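# Pack three boxes with parts, lid them, place in bay

## Task

Fill each of the three boxes with exactly one ball bearing, one guide carriage and one round knob. Close each with a lid that sits flat and is not upside down. Leave every box resting on the table and entirely within the taped bay.

## Robot and tools

Robot: two six-joint arms, left_arm and right_arm. Each carries a 140 mm two-finger gripper whose fingers can fold at a hinge. Calibrated bases in the scene frame: left_arm at (-0.002, +0.459, 0) m, right_arm at (+0.009, -0.454, 0) m, both facing almost straight along x.

Frame: the scene frame has its origin at table-top height, midway between the nominal bases. +x points out over the table, +z points up, and left_arm is on the +y side. Image left and right do not match arm names. Every hand position (metres), quaternion (wxyz) and velocity (m/s, rad/s) in results uses this frame. Reported hand poses can be off by a few centimetres, more at long reach. On the gripper, +z runs along the fingers and the fingers close along y. end_effector_position is the point between the pads when they are shut. Fingertips stick out about 33 mm past that point at gaps up to 40 mm, and about 9 mm when fully open. Grip parts with the outer quarter of the pads. Gripping nearer the palm lets the fingers fold, giving a loose or slipping hold. Fingertips pushed into a surface fold easily unless fully closed.

Joint order, in every row and every per-joint list: shoulder pan, shoulder lift, elbow, wrist 1, wrist 2, wrist 3. Stated ranges in rad: elbow -3.142 to 3.142, all others -6.283 to 6.283. A real end may be up to 0.010 rad either side of these.

The 18-number row used by execute_actions and move: every value lies in [-1, 1]. Numbers 1-6 are left_arm joint displacements. Number 7 is left gripper position, 8 is force_limit, 9 is speed. Numbers 10-18 give the same nine for right_arm. Always send all 18, even when one arm is idle. Joint numbers are offsets, not poses: each counts from the Joint targets in effect when the action or move starts, and 1.0 equals 2.222 rad. Sending 0 for all six joints keeps an arm where it is commanded. Resending the same offset in a new action moves the joint on again. The gripper numbers are absolute commands. position: +1 fully open (140 mm), about -0.8 where the pads touch, -1 closes until blocked. force_limit: at slow speed -1, pad force is about 14 N at -1, 40 N at 0, 58 N at +1. speed: about 30 mm/s at -1, 140 at 0, 250 at +1; faster closes squeeze much harder. Both start at +1. To leave a gripper alone, repeat its last three numbers, because a 0 is itself a command.

execute_actions(actions, cameras): actions is a list of actions. Each action is a list of 1 to 15 rows, each row one 1/30 s step. A short action holds its last row until 15 steps (0.5 s) have passed. An empty list just reports the state. cameras picks images: omitted, null or ['all'] gives every camera; [] gives none. Names: cam_high, cam_low, cam_work, cam_left_wrist, cam_right_wrist, each 896x504. An action that would push a joint more than 0.010 rad beyond its range is refused for both arms. A malformed action, or a first action failing that check, refuses the whole call.

move(target, speed, blend, stop_force, zero, blocking, cameras): target is one 18-number row, or a list of up to 15 rows. Every row's offsets count from the same starting Joint targets, not from the previous row. All joints of both arms run in step, so hands trace curves, and nothing is avoided. speed: rad/s for the joint with farthest to go, 0.01 to 3.14, default 0.5; one value, or one per target. blend: rad corner rounding for lists, default 0. stop_force: 3 to 120 N, shared by both arms. An arm's path ends when its wrist sensor feels that much opposing push beyond its zero, or 120 N in any direction. Use a slow speed for touching. Omit it when lifting off a contact. zero (default true) re-zeroes moving arms first. blocking=false returns after about 0.5 s while the move runs on; it cannot be combined with stop_force. The result adds a 'move:' line: done, off_target, moving, held or fault, plus limits=held if steps were withheld.

wait(seconds 0 to 10) lets time pass while commands hold. stop() brakes a running move; fingers keep going. zoom_image(camera, region=[x0,y0,x1,y1]) magnifies part of the latest image, at most 504x504 pixels, origin top-left. zero_wrist_force(arm) subtracts the current force/torque reading. read_manual gives licence text only. finished_scene(scene) ends scene 1 or 2 for good; call it only once the boxes are done.

Result lines: Joint positions, velocities, targets (the base for your next offsets) and torques (positive toward larger angles), per arm. A velocity list may read 'within noise'. Tool commands shows current gripper commands. object_status: 0 moving, 1 blocked while opening, 2 blocked while closing (a grip; check for it), 3 reached the requested position or pads met. position_measured is in counts: 3 open, about 75 for 100 mm, 139 for 60 mm, 200 for 20 mm, 230 shut. Wrist force and torque are in the hand's own axes, plus a line with the peak since the last report. 'joint sent to its limit' means a joint hit its end. 'joint command not followed' means the clearance check altered targets. Also watch for MOTOR HOT, TORQUE FAULT, FORCE FAULT and OVER-TEMPERATURE FAULT lines.

Motion limits: per step a joint target stays within 0.651 rad of its measured angle. Targets that would put a hand over 150 mm from where it is get scaled back. Joints top out at 3.14 rad/s. After a big motion an arm may lag, so send the rest next time.

Avoid: any clash between the arms, including a gripper closing on the other's fingers, which can end the scene. Avoid forces near 150 N or wrist torques past 26 N m, which stop an arm for 10 s. Avoid targets past a firm contact, since the arms are stiff. Avoid dropping, throwing or releasing parts while moving. Never let anything leave the table. Avoid holding heavy parts off-centre, and long stretched or straining holds that heat motors. Loose objects may get nudged now and then.

Each tool is called after "Emit:" as name([rows], argument=value, ...), one row to a line, values as JSON.

## Session

Emit:
execute_actions(actions=[])

Scene clock: 0.00 s.
left_arm: end_effector_position=(+0.8087, +0.2196, +0.2000) position_measured=3 object_status=3 end_effector_quat_wxyz=(+0.032, +0.735, -0.079, +0.673) | right_arm: end_effector_position=(+0.5521, -0.0088, +0.1822) position_measured=3 object_status=3 end_effector_quat_wxyz=(-0.238, +0.783, +0.397, +0.416)
Joint positions: left_arm=[-0.639 -0.779 1.786 -4.044 -1.117 3.156] | right_arm=[0.214 -1.297 2.151 -3.266 -0.946 2.712]
Joint velocities: within noise
Joint torques (N m): no reading
Motor temperatures (°C): left_arm=[35 29 31 40 44 41] | right_arm=[40 33 34 34 47 47]
Wrist force (N): no reading
Wrist torque (N m): no reading
Wrist force, peak (N): no reading
Joint targets: left_arm=[-0.639 -0.779 1.786 -4.044 -1.117 3.156] | right_arm=[0.214 -1.297 2.151 -3.266 -0.946 2.712]
Tool commands: left_gripper/position=+1.0 left_gripper/force_limit=+1.0 left_gripper/speed=+1.0 right_gripper/position=+1.0 right_gripper/force_limit=+1.0 right_gripper/speed=+1.0

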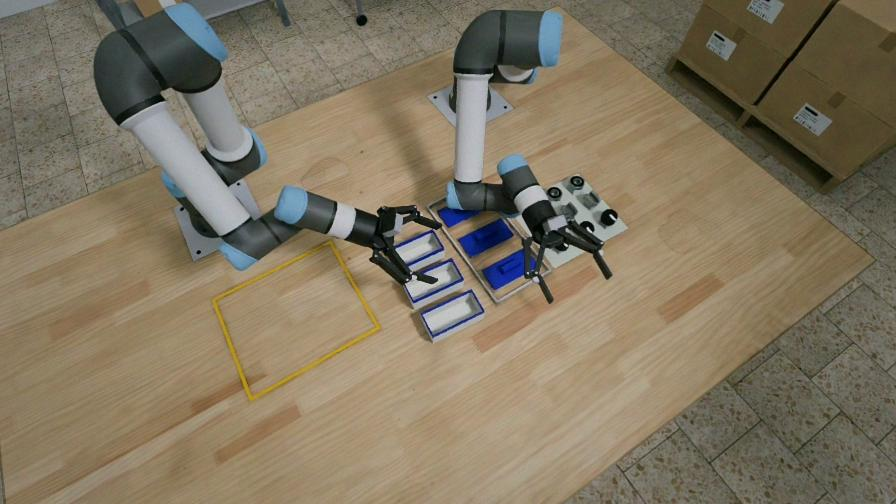

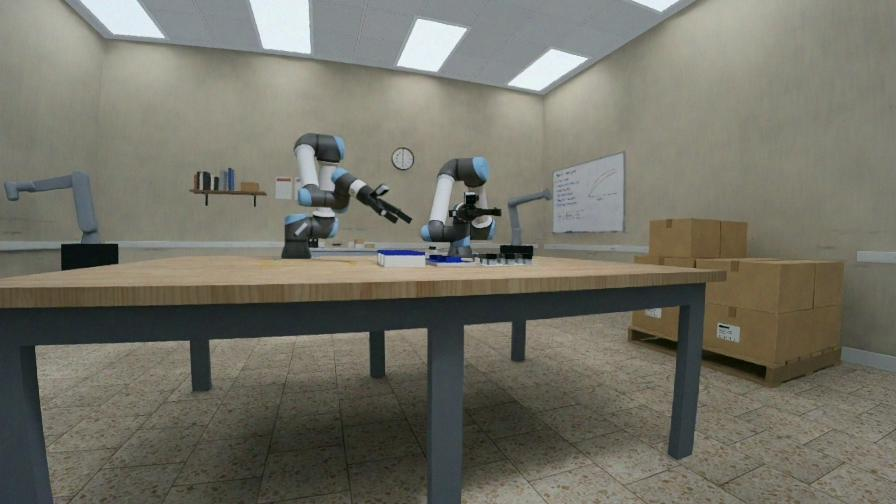

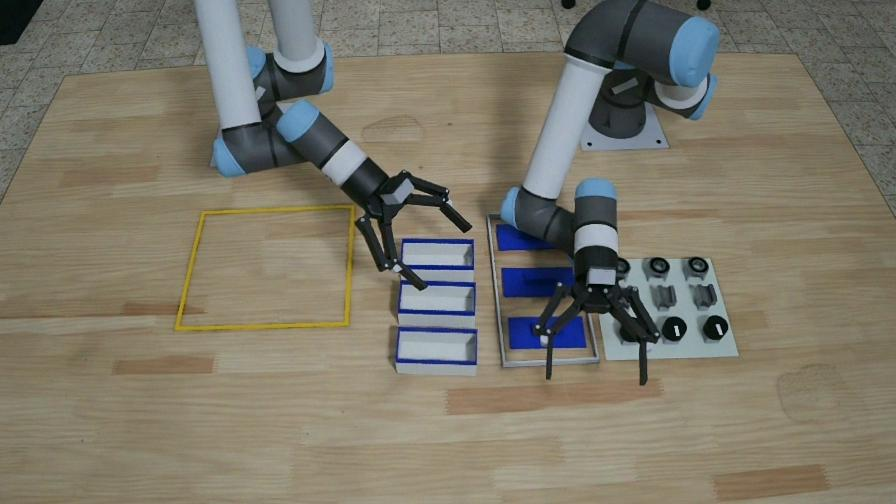

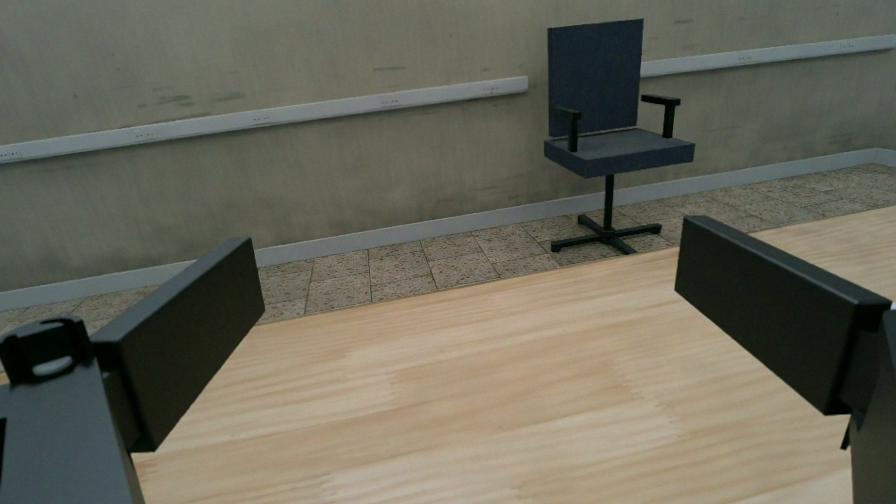

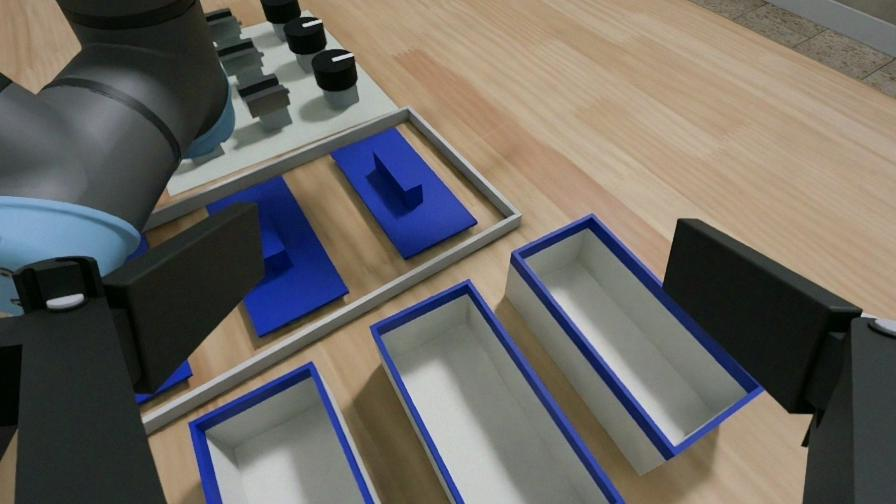

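Emit:
move(target=[0.1805,-0.1566,-0.3713,1.0,-0.2043,-0.1008,1,1,1,-0.1823,-0.1872,-0.2871,0.8528,-0.2813,0.1112,1,1,1], speed=1.2, cameras=["cam_work","cam_left_wrist","cam_right_wrist"])

Emit:
move(target=[0,0,0,0.1876,0,0,1,1,1,0,0,0,0,0,0,1,1,1], speed=1.0)

Scene clock: 11.00 s.
left_arm: end_effector_position=(+0.7954, +0.4245, +0.3677) position_measured=3 object_status=3 end_effector_quat_wxyz=(+0.043, +0.978, +0.000, +0.203) | right_arm: end_effector_position=(+0.4505, -0.4006, +0.3502) position_measured=3 object_status=3 end_effector_quat_wxyz=(+0.000, +1.000, -0.001, +0.000)
Joint positions: left_arm=[-0.238 -1.127 0.961 -1.822 -1.57 2.932] | right_arm=[-0.192 -1.713 1.513 -1.371 -1.571 2.959]
Joint velocities: within noise
Joint torques (N m): left_arm=[-9.86 -40.09 -27.51 -1.4 2 2.53] | right_arm=[8.4 -12.71 -12.22 -0.96 1.05 -2.4]
Motor temperatures (°C): left_arm=[35 29 31 40 44 41] | right_arm=[40 33 34 34 47 47]
Wrist force (N): left_arm=[-0.3 0.1 1.0] | right_arm=[-1.4 2.0 0.5]
Wrist torque (N m): left_arm=[0.22 0.27 0.05] | right_arm=[0.53 0.17 -0.23]
Wrist force, peak (N): left_arm=[-1.2 0.4 -1.2] | right_arm=[-2.7 2.8 -0.6]
Joint targets: left_arm=[-0.238 -1.127 0.961 -1.822 -1.570 2.932] | right_arm=[-0.191 -1.713 1.513 -1.371 -1.571 2.959]
move: done
camera_calibration:
cam_left_wrist: T_world_to_cam=[[-0.0745498, -0.993527, 0.0857169, 0.45143], [-0.994236, 0.0674098, -0.0833749, 0.800635], [0.077057, -0.0914384, -0.992825, 0.483855], [0, 0, 0, 1]] pos_world=[0.792389, 0.43878, 0.508441]
cam_right_wrist: T_world_to_cam=[[0.0313315, -0.999391, -0.0153286, -0.39761], [-0.938642, -0.0346901, 0.343145, 0.28942], [-0.343467, 0.00363682, -0.939158, 0.631005], [0, 0, 0, 1]] pos_world=[0.500849, -0.389623, 0.487206]
Images, in order (width x height): cam_work 896x504, cam_left_wrist 896x504, cam_right_wrist 896x504.

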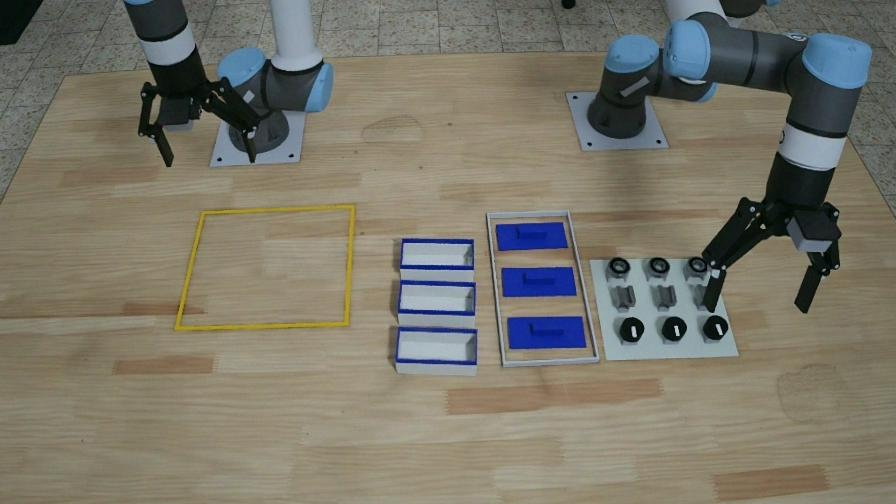

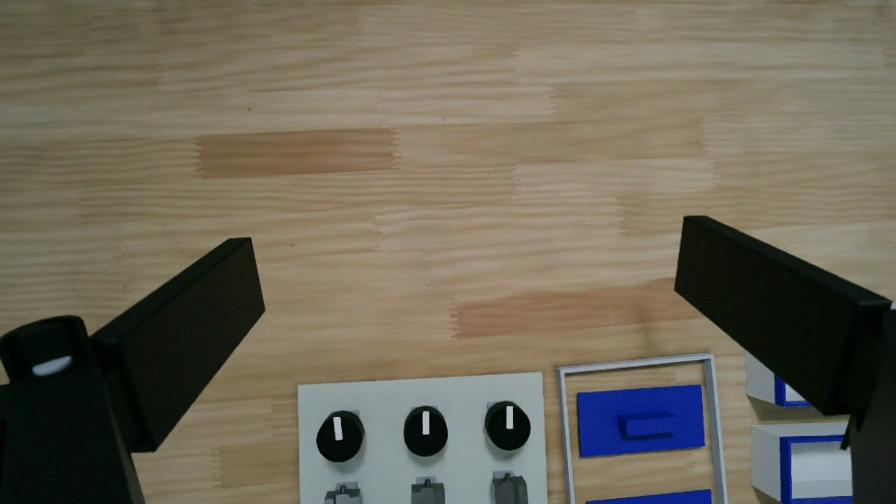

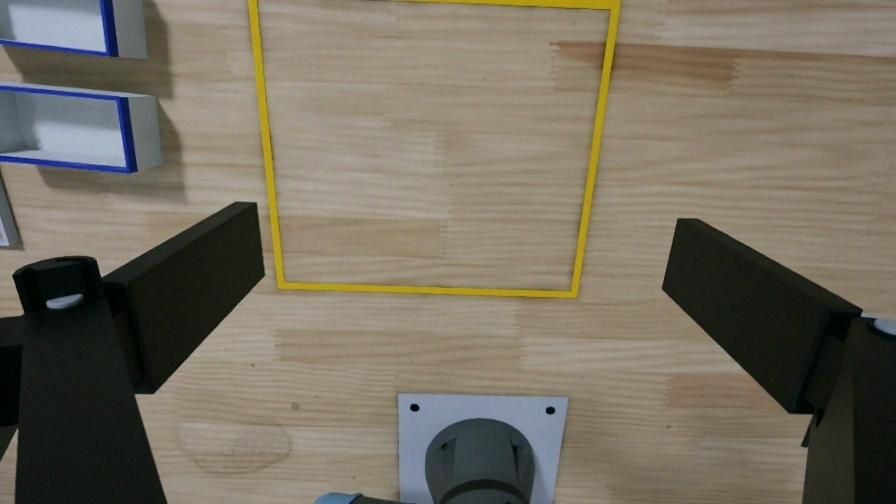

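Scene clock: 12.00 s.
left_arm: end_effector_position=(+0.6807, +0.4490, +0.3005) position_measured=3 object_status=3 end_effector_quat_wxyz=(+0.000, +1.000, +0.000, +0.001) | right_arm: end_effector_position=(+0.4503, -0.4006, +0.3501) position_measured=3 object_status=3 end_effector_quat_wxyz=(+0.000, +1.000, -0.001, +0.000)
Joint positions: left_arm=[-0.238 -1.127 0.961 -1.405 -1.57 2.932] | right_arm=[-0.191 -1.713 1.513 -1.371 -1.571 2.959]
Joint velocities: within noise
Joint torques (N m): left_arm=[-9.51 -39.13 -34.09 -0.62 2.13 2.49] | right_arm=[10.64 -10.03 -12.78 -0.94 -1.69 -2.63]
Motor temperatures (°C): left_arm=[35 29 31 40 44 41] | right_arm=[40 33 34 34 47 47]
Wrist force (N): left_arm=[-0.3 0.1 1.4] | right_arm=[-1.5 1.9 0.4]
Wrist torque (N m): left_arm=[0.23 0.31 -0.02] | right_arm=[0.53 0.18 -0.23]
Wrist force, peak (N): left_arm=[-1.4 0.1 2.4] | right_arm=[-1.5 2.2 0.5]
Joint targets: left_arm=[-0.238 -1.127 0.961 -1.405 -1.570 2.932] | right_arm=[-0.191 -1.713 1.513 -1.371 -1.571 2.959]
move: done
camera_calibration:
cam_left_wrist: T_world_to_cam=[[-0.0520865, -0.998359, 0.0237914, 0.478408], [-0.94468, 0.0569833, 0.323005, 0.528164], [-0.323831, -0.00565104, -0.946098, 0.648597], [0, 0, 0, 1]] pos_world=[0.7339, 0.451191, 0.431654]
cam_right_wrist: T_world_to_cam=[[0.0315134, -0.999384, -0.0154127, -0.39756], [-0.938481, -0.0348914, 0.343562, 0.289095], [-0.343889, 0.00363774, -0.939003, 0.631048], [0, 0, 0, 1]] pos_world=[0.500849, -0.389524, 0.487107]

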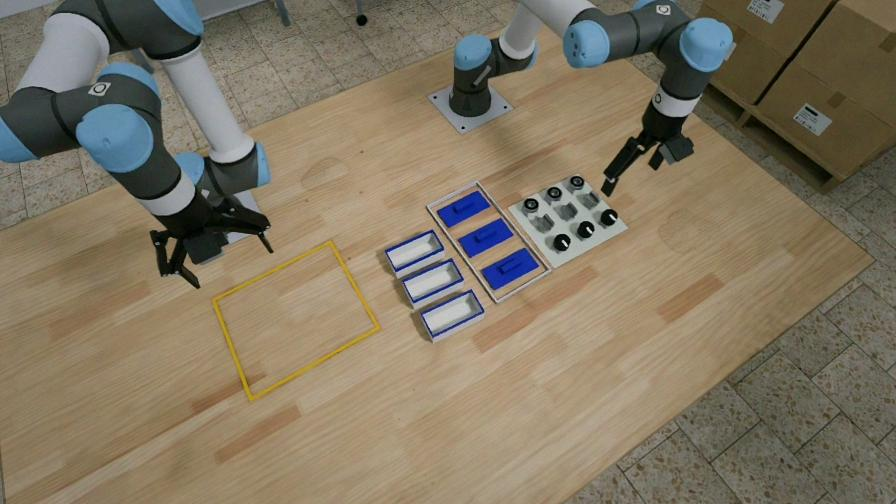

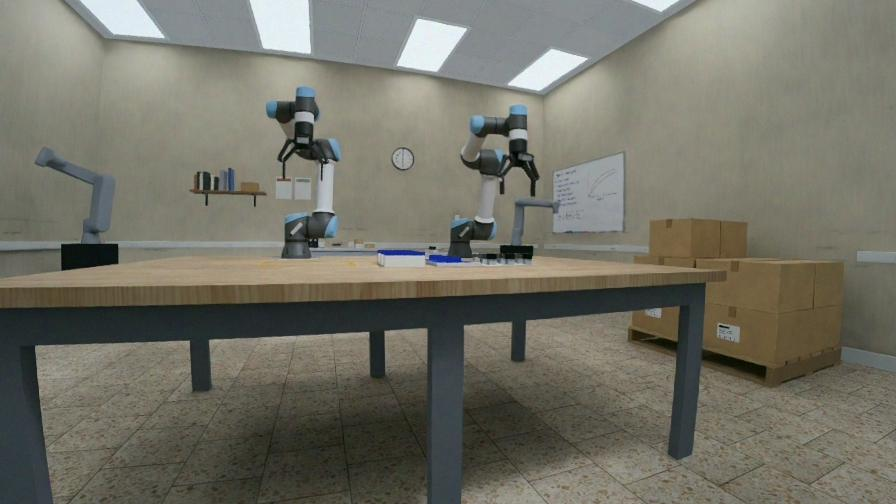

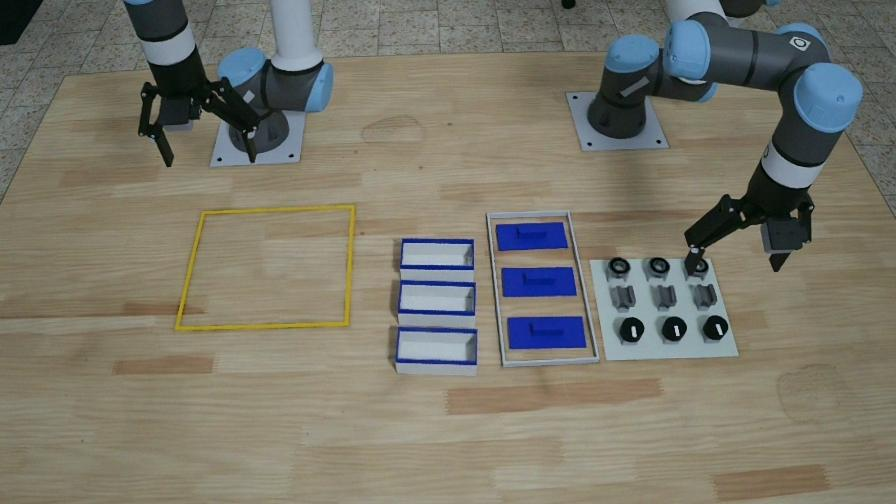

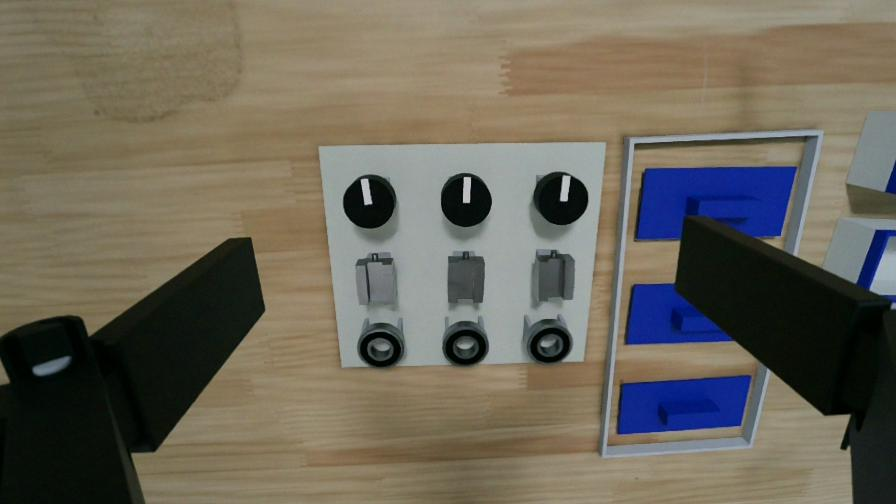

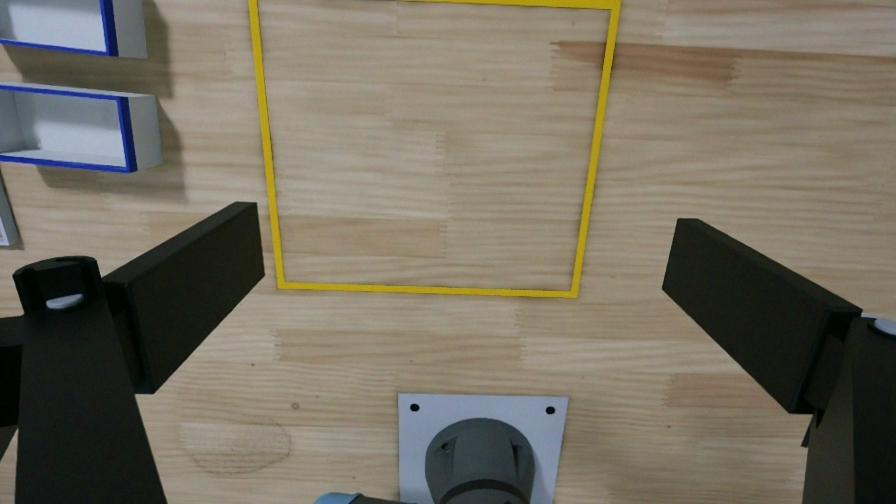

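Emit:
zoom_image(camera="cam_left_wrist", region=[300, 130, 620, 380])

Emit:
zoom_image(camera="cam_work", region=[380, 200, 760, 390])

Emit:
zoom_image(camera="cam_high", region=[370, 160, 640, 350])

Scaled by 1.575 from the camera's 896x504 image, which has a finer 1280x720 frame.

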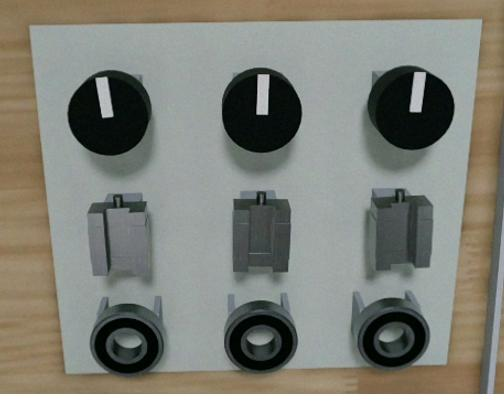

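Scaled by 1.326 from the camera's 896x504 image, which has a finer 1280x720 frame.

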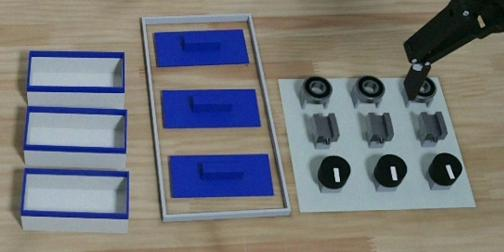

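Scaled by 1.867 from the camera's 896x504 image, which has a finer 1280x720 frame.

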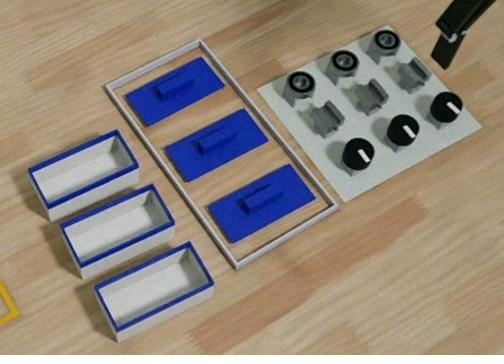

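Emit:
zoom_image(camera="cam_low", region=[360, 230, 560, 290])

Scaled by 2.520 from the camera's 896x504 image, which has a finer 1280x720 frame.

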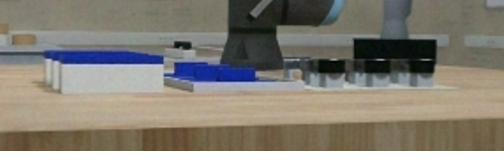

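Emit:
move(target=[-0.2651,0.1973,-0.273,0.0758,0,-0.2653,1,1,1,0,0,0,0,0,0,1,1,1], speed=0.8, cameras=["cam_work","cam_left_wrist"])

Emit:
zoom_image(camera="cam_left_wrist", region=[270, 30, 710, 480])

Scene clock: 19.13 s.
left_arm: end_effector_position=(+0.6505, -0.0209, +0.2506) position_measured=3 object_status=3 end_effector_quat_wxyz=(+0.000, +1.000, +0.000, +0.000) | right_arm: end_effector_position=(+0.4503, -0.4006, +0.3501) position_measured=3 object_status=3 end_effector_quat_wxyz=(+0.000, +1.000, -0.001, +0.000)
Joint positions: left_arm=[-0.827 -0.689 0.354 -1.237 -1.57 2.343] | right_arm=[-0.191 -1.713 1.513 -1.371 -1.571 2.959]
Joint velocities: within noise
Joint torques (N m): left_arm=[-9.39 -53.13 -34.77 -5.51 -0.23 -1.85] | right_arm=[10.24 -11.07 -20.18 -2.2 -1.67 -2.12]
Motor temperatures (°C): left_arm=[35 29 31 40 44 41] | right_arm=[40 33 34 34 47 47]
Wrist force (N): left_arm=[-0.5 0.7 1.1] | right_arm=[-1.5 2.0 0.6]
Wrist torque (N m): left_arm=[0.32 0.39 0.01] | right_arm=[0.54 0.19 -0.23]
Wrist force, peak (N): left_arm=[-2.9 6.5 2.4] | right_arm=[-1.7 2.3 0.5]
Joint targets: left_arm=[-0.827 -0.689 0.354 -1.237 -1.570 2.342] | right_arm=[-0.191 -1.713 1.513 -1.371 -1.571 2.959]
move: done
camera_calibration:
cam_left_wrist: T_world_to_cam=[[-0.0517133, -0.998368, 0.0242361, 0.00856294], [-0.944454, 0.0567787, 0.323702, 0.542129], [-0.324549, -0.00615016, -0.945849, 0.589262], [0, 0, 0, 1]] pos_world=[0.703703, -0.0186084, 0.381657]
Images, in order (width x height): cam_work 896x504, cam_left_wrist 896x504.

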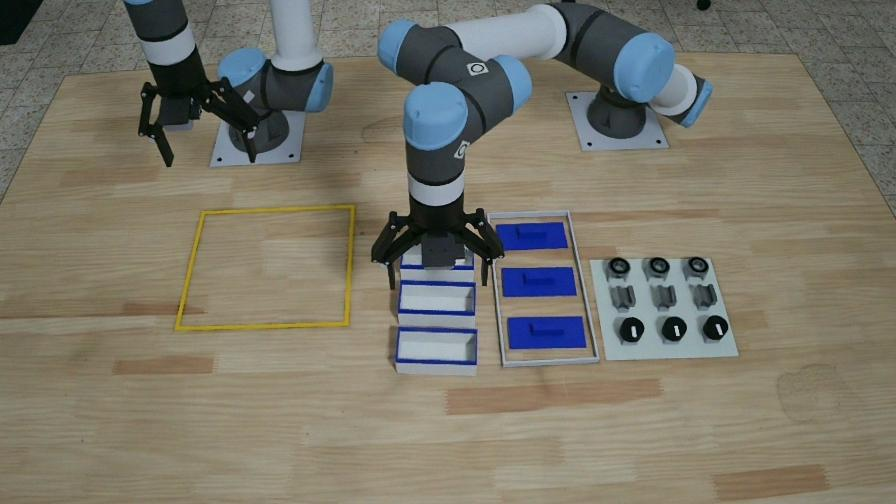

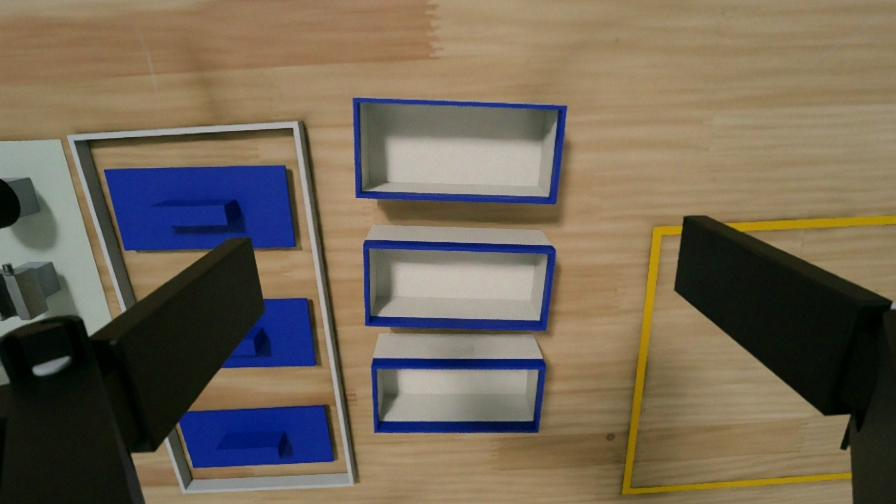

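Scaled by 1.120 from the camera's 896x504 image, which has a finer 1280x720 frame.

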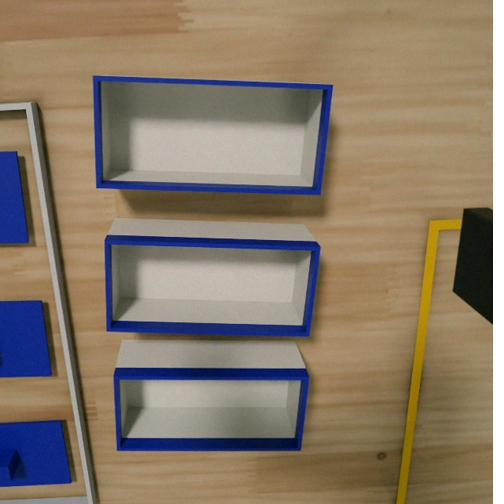

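Emit:
move(target=[0.2652,-0.0033,0.0881,0.1186,0,0.2655,1,1,1,0,0,0,0,0,0,1,1,1], speed=0.8, cameras=["cam_left_wrist"])

Emit:
zoom_image(camera="cam_left_wrist", region=[220, 100, 720, 400])

Scene clock: 24.67 s.
left_arm: end_effector_position=(+0.6797, +0.4492, +0.1690) position_measured=3 object_status=3 end_effector_quat_wxyz=(-0.047, +0.975, -0.001, -0.219) | right_arm: end_effector_position=(+0.4503, -0.4006, +0.3501) position_measured=3 object_status=3 end_effector_quat_wxyz=(+0.000, +1.000, -0.001, +0.000)
Joint positions: left_arm=[-0.238 -0.696 0.55 -0.973 -1.57 2.932] | right_arm=[-0.191 -1.713 1.513 -1.371 -1.571 2.959]
Joint velocities: within noise
Joint torques (N m): left_arm=[10.33 -63.08 -26.99 -2.4 0.54 2.45] | right_arm=[7.9 -12.15 -28.1 -3.21 -1.47 -2.27]
Motor temperatures (°C): left_arm=[35 29 31 40 44 41] | right_arm=[40 33 34 34 47 47]
Wrist force (N): left_arm=[-0.2 0.9 1.8] | right_arm=[-1.5 2.0 0.5]
Wrist torque (N m): left_arm=[0.39 0.35 -0.06] | right_arm=[0.54 0.19 -0.23]
Wrist force, peak (N): left_arm=[-3.6 6.8 0.0] | right_arm=[-1.6 2.2 0.4]
Joint targets: left_arm=[-0.238 -0.696 0.550 -0.973 -1.570 2.932] | right_arm=[-0.191 -1.713 1.513 -1.371 -1.571 2.959]
move: done
camera_calibration:
cam_left_wrist: T_world_to_cam=[[-0.0575563, -0.997208, -0.0475715, 0.49699], [-0.714586, 0.00787453, 0.699503, 0.371672], [-0.697176, 0.0742548, -0.713044, 0.702235], [0, 0, 0, 1]] pos_world=[0.783778, 0.440532, 0.264381]
Images, in order (width x height): cam_left_wrist 896x504.

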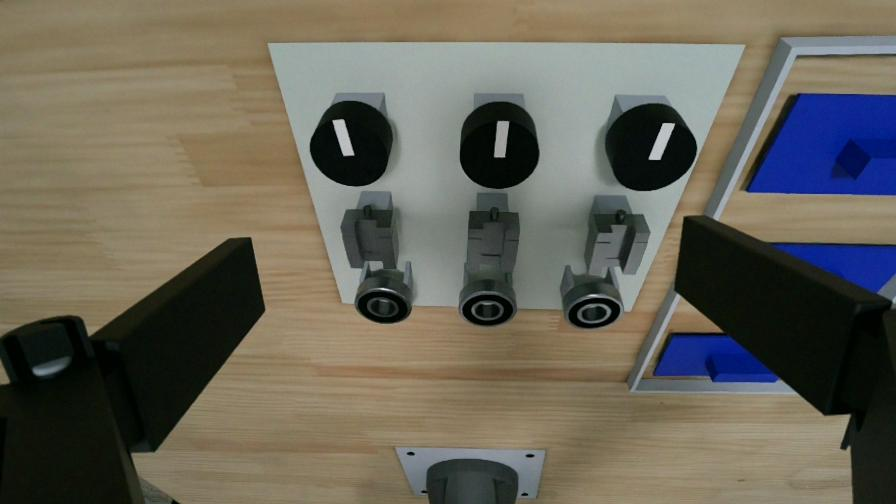

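Scaled by 1.008 from the camera's 896x504 image, which has a finer 1280x720 frame.

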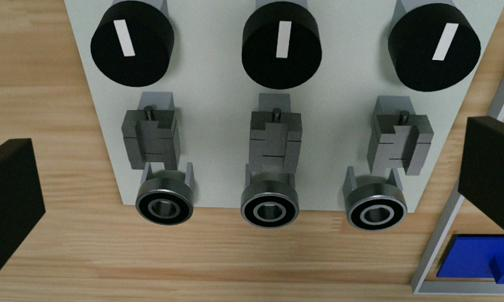

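Emit:
zoom_image(camera="cam_work", region=[590, 250, 740, 360])

Emit:
zoom_image(camera="cam_left_wrist", region=[420, 160, 660, 340])

Emit:
zoom_image(camera="cam_low", region=[470, 240, 550, 280])

This scene's latest camera images include none from cam_work. They are from: cam_left_wrist. cam_work's image comes with the result of a call that names it in "cameras".

Scaled by 2.100 from the camera's 896x504 image, which has a finer 1280x720 frame.

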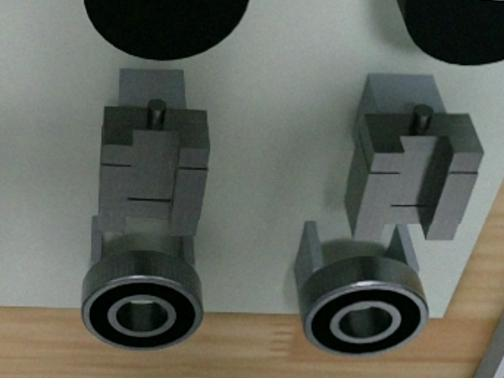

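This scene's latest camera images include none from cam_low. They are from: cam_left_wrist. cam_low's image comes with the result of a call that names it in "cameras".

Emit:
move(target=[-0.0964,-0.2870,0.5225,-0.4388,0,-0.0773,0,-1,0,0,0,0,0,0,0,1,1,1], speed=0.8, cameras=["cam_work","cam_left_wrist"])

Scene clock: 43.67 s.
left_arm: end_effector_position=(+0.5675, +0.3475, +0.1203) position_measured=129 object_status=3 end_effector_quat_wxyz=(+0.000, +1.000, -0.022, +0.000) | right_arm: end_effector_position=(+0.4503, -0.4006, +0.3501) position_measured=3 object_status=3 end_effector_quat_wxyz=(+0.000, +1.000, -0.001, +0.000)
Joint positions: left_arm=[-0.452 -1.334 1.71 -1.948 -1.57 2.76] | right_arm=[-0.191 -1.713 1.513 -1.371 -1.571 2.959]
Joint velocities: within noise
Joint torques (N m): left_arm=[9.73 -42.78 -18.26 -5.02 -1.94 2.52] | right_arm=[7.81 -12.86 -34.55 -4.36 -1.44 -1.48]
Motor temperatures (°C): left_arm=[35 29 31 40 44 41] | right_arm=[40 33 34 34 47 46]
Wrist force (N): left_arm=[-0.1 0.2 1.4] | right_arm=[-1.5 1.9 0.5]
Wrist torque (N m): left_arm=[0.21 0.29 0.02] | right_arm=[0.51 0.19 -0.24]
Wrist force, peak (N): left_arm=[-2.2 0.3 2.0] | right_arm=[-1.6 2.2 0.8]
Joint targets: left_arm=[-0.452 -1.334 1.711 -1.948 -1.570 2.760] | right_arm=[-0.191 -1.713 1.513 -1.371 -1.571 2.959]
move: done
camera_calibration:
cam_left_wrist: T_world_to_cam=[[-0.0946653, -0.995225, 0.0237832, 0.398549], [-0.941054, 0.0972547, 0.323973, 0.469025], [-0.324739, 0.00828769, -0.945767, 0.436455], [0, 0, 0, 1]] pos_world=[0.620841, 0.347414, 0.251355]
Images, in order (width x height): cam_work 896x504, cam_left_wrist 896x504.

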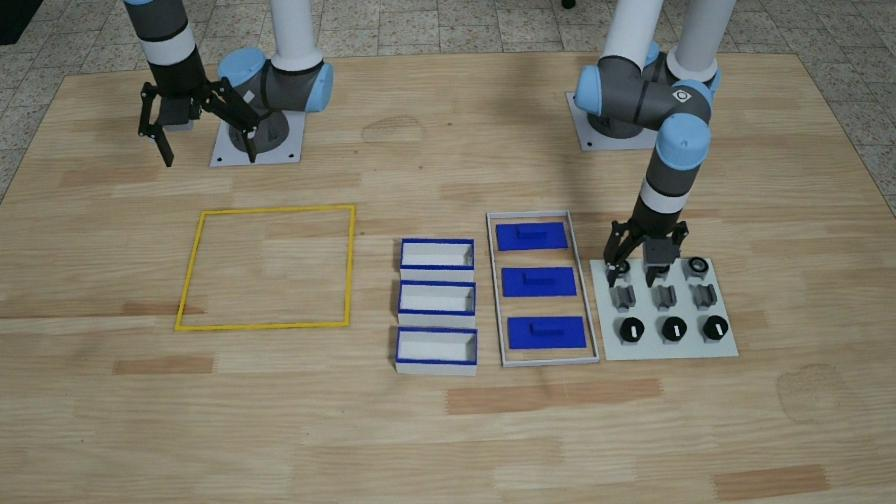

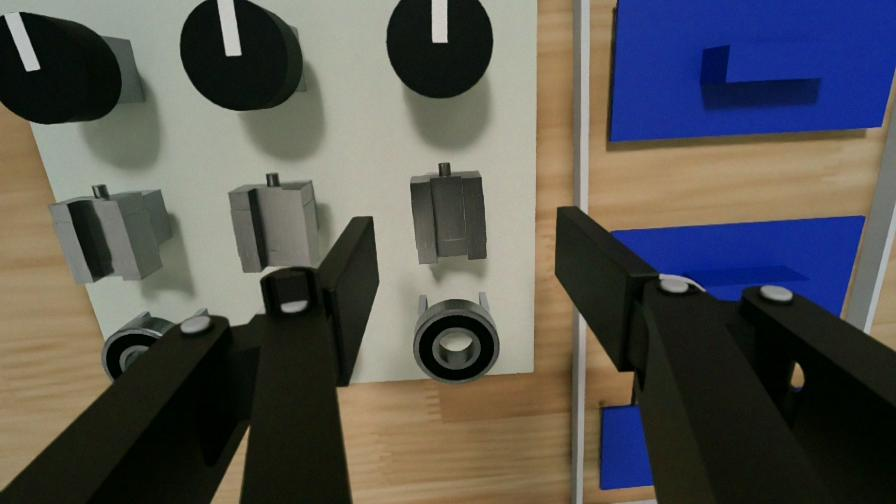

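Emit:
zoom_image(camera="cam_left_wrist", region=[230, 140, 700, 420])

Scaled by 1.072 from the camera's 896x504 image, which has a finer 1280x720 frame.

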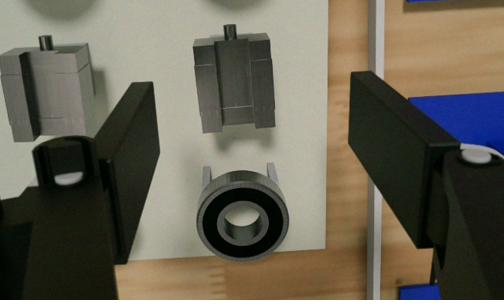

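Emit:
move([
  [0.0035,-0.0027,0.0036,-0.0009,0,0.0036,0,-0.2,-1,0,0,0,0,0,0,1,1,1],
  [0.0035,0.0263,0.0435,-0.0698,0,0.0036,0,-0.2,-1,0,0,0,0,0,0,1,1,1],
], speed=0.2, cameras=["cam_work","cam_left_wrist"])

Emit:
zoom_image(camera="cam_left_wrist", region=[230, 100, 700, 420])

Scene clock: 51.30 s.
left_arm: end_effector_position=(+0.5658, +0.3531, +0.0591) position_measured=129 object_status=3 end_effector_quat_wxyz=(+0.000, +1.000, -0.022, +0.000) | right_arm: end_effector_position=(+0.4503, -0.4006, +0.3501) position_measured=3 object_status=3 end_effector_quat_wxyz=(+0.000, +1.000, -0.001, +0.000)
Joint positions: left_arm=[-0.444 -1.275 1.807 -2.103 -1.57 2.768] | right_arm=[-0.191 -1.713 1.513 -1.371 -1.571 2.959]
Joint velocities: within noise
Joint torques (N m): left_arm=[-9.49 -44.38 -30.23 -1.4 -0.04 -1.9] | right_arm=[8.77 -11.75 -36.16 -4.6 -1.65 -1.38]
Motor temperatures (°C): left_arm=[35 29 31 40 44 41] | right_arm=[40 33 34 34 47 46]
Wrist force (N): left_arm=[-0.1 0.5 1.3] | right_arm=[-1.2 1.9 0.7]
Wrist torque (N m): left_arm=[0.30 0.27 0.02] | right_arm=[0.52 0.12 -0.23]
Wrist force, peak (N): left_arm=[-0.1 0.6 2.5] | right_arm=[-1.5 2.2 0.7]
Joint targets: left_arm=[-0.444 -1.276 1.807 -2.103 -1.570 2.768] | right_arm=[-0.191 -1.713 1.513 -1.371 -1.571 2.959]
move: done
camera_calibration:
cam_left_wrist: T_world_to_cam=[[-0.0947867, -0.995215, 0.0237176, 0.405501], [-0.941053, 0.0973484, 0.323949, 0.486678], [-0.324707, 0.00838653, -0.945777, 0.377922], [0, 0, 0, 1]] pos_world=[0.61914, 0.353014, 0.190154]
Images, in order (width x height): cam_work 896x504, cam_left_wrist 896x504.

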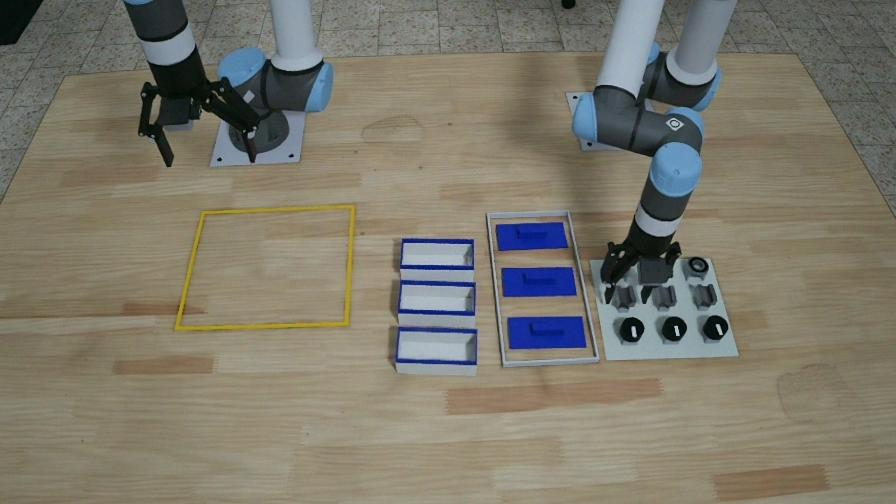

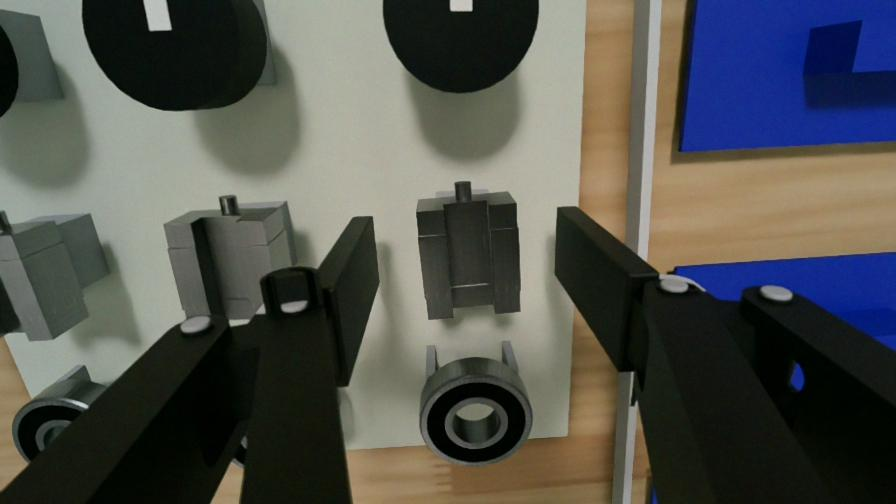

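Scaled by 1.072 from the camera's 896x504 image, which has a finer 1280x720 frame.

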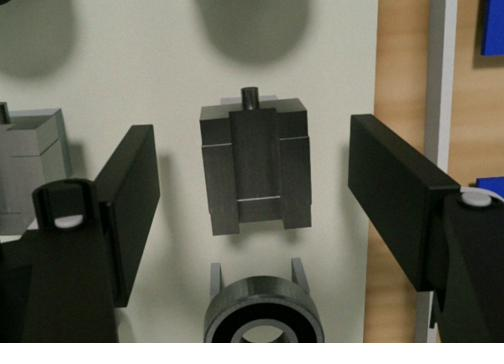

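Emit:
move(target=[-0.0024,-0.0064,0.0094,-0.0024,0,-0.0023,0,-0.2,-1,0,0,0,0,0,0,1,1,1], speed=0.1, cameras=[])

Emit:
move(target=[0,0,0,0,0,0,-1,-0.2,-1,0,0,0,0,0,0,1,1,1], cameras=["cam_left_wrist"])

Emit:
zoom_image(camera="cam_left_wrist", region=[230, 100, 700, 420])

Scene clock: 53.47 s.
left_arm: end_effector_position=(+0.5583, +0.3531, +0.0585) position_measured=129 object_status=3 end_effector_quat_wxyz=(+0.000, +1.000, -0.022, +0.000) | right_arm: end_effector_position=(+0.4503, -0.4006, +0.3501) position_measured=3 object_status=3 end_effector_quat_wxyz=(+0.000, +1.000, -0.001, +0.000)
Joint positions: left_arm=[-0.45 -1.29 1.828 -2.109 -1.57 2.763] | right_arm=[-0.191 -1.713 1.513 -1.371 -1.571 2.959]
Joint velocities: within noise
Joint torques (N m): left_arm=[-0.52 -27.62 -32.38 -4.19 0.89 -0.63] | right_arm=[7 -13.44 -37.33 -4.49 -1.34 -1.24]
Motor temperatures (°C): left_arm=[35 29 31 40 44 41] | right_arm=[40 33 34 34 47 46]
Wrist force (N): left_arm=[-0.1 0.5 1.2] | right_arm=[-1.2 1.9 0.5]
Wrist torque (N m): left_arm=[0.31 0.28 0.02] | right_arm=[0.52 0.12 -0.23]
Wrist force, peak (N): left_arm=[0.2 0.5 1.6] | right_arm=[-1.4 2.2 0.6]
Joint targets: left_arm=[-0.450 -1.290 1.828 -2.108 -1.570 2.763] | right_arm=[-0.191 -1.713 1.513 -1.371 -1.571 2.959]
move: done
No camera images: "cameras" was empty.

Scene clock: 54.83 s.
left_arm: end_effector_position=(+0.5584, +0.3532, +0.0585) position_measured=180 object_status=0 end_effector_quat_wxyz=(+0.000, +1.000, -0.022, +0.000) | right_arm: end_effector_position=(+0.4503, -0.4006, +0.3501) position_measured=3 object_status=3 end_effector_quat_wxyz=(+0.000, +1.000, -0.001, +0.000)
Joint positions: left_arm=[-0.45 -1.29 1.828 -2.108 -1.57 2.763] | right_arm=[-0.191 -1.713 1.513 -1.371 -1.571 2.959]
Joint velocities: within noise
Joint torques (N m): left_arm=[8.84 -27.33 -29.06 -0.74 1.38 2.33] | right_arm=[7.77 -13.47 -36.29 -4.44 -1.55 -0.92]
Motor temperatures (°C): left_arm=[35 29 31 40 44 41] | right_arm=[40 33 34 34 47 46]
Wrist force (N): left_arm=[-2.0 0.0 -4.7] | right_arm=[-1.5 1.9 0.5]
Wrist torque (N m): left_arm=[0.36 0.27 -0.02] | right_arm=[0.52 0.19 -0.23]
Wrist force, peak (N): left_arm=[-2.0 -0.2 -5.0] | right_arm=[-1.6 2.1 0.3]
Joint targets: left_arm=[-0.450 -1.290 1.828 -2.108 -1.570 2.763] | right_arm=[-0.191 -1.713 1.513 -1.371 -1.571 2.959]
move: done
camera_calibration:
cam_left_wrist: T_world_to_cam=[[-0.0950214, -0.995201, 0.0233834, 0.405025], [-0.940678, 0.097452, 0.325004, 0.479537], [-0.325723, 0.00888609, -0.945423, 0.37536], [0, 0, 0, 1]] pos_world=[0.611839, 0.353014, 0.189552]
Images, in order (width x height): cam_left_wrist 896x504.

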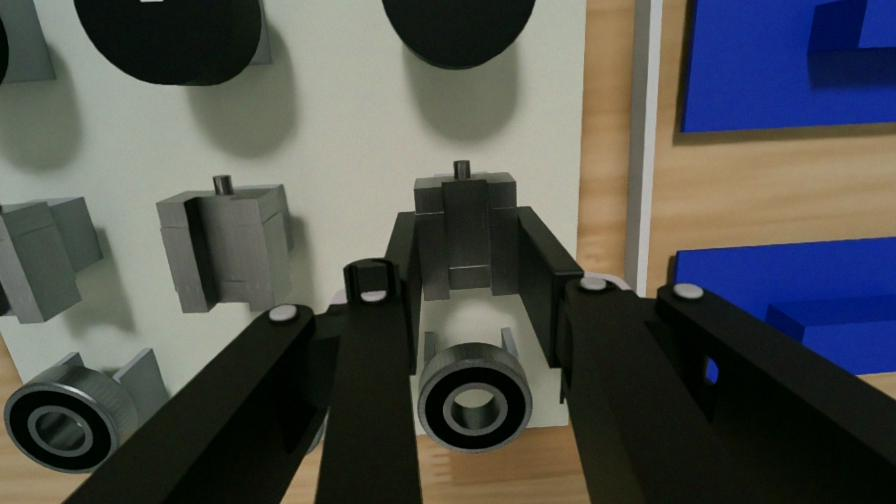

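Scaled by 1.072 from the camera's 896x504 image, which has a finer 1280x720 frame.

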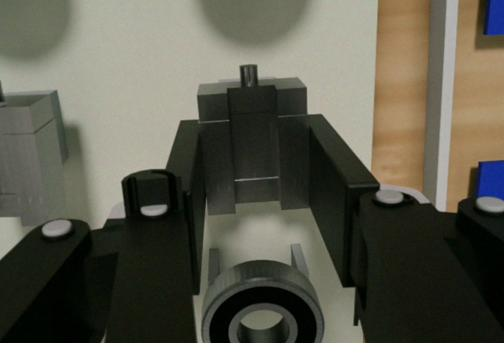

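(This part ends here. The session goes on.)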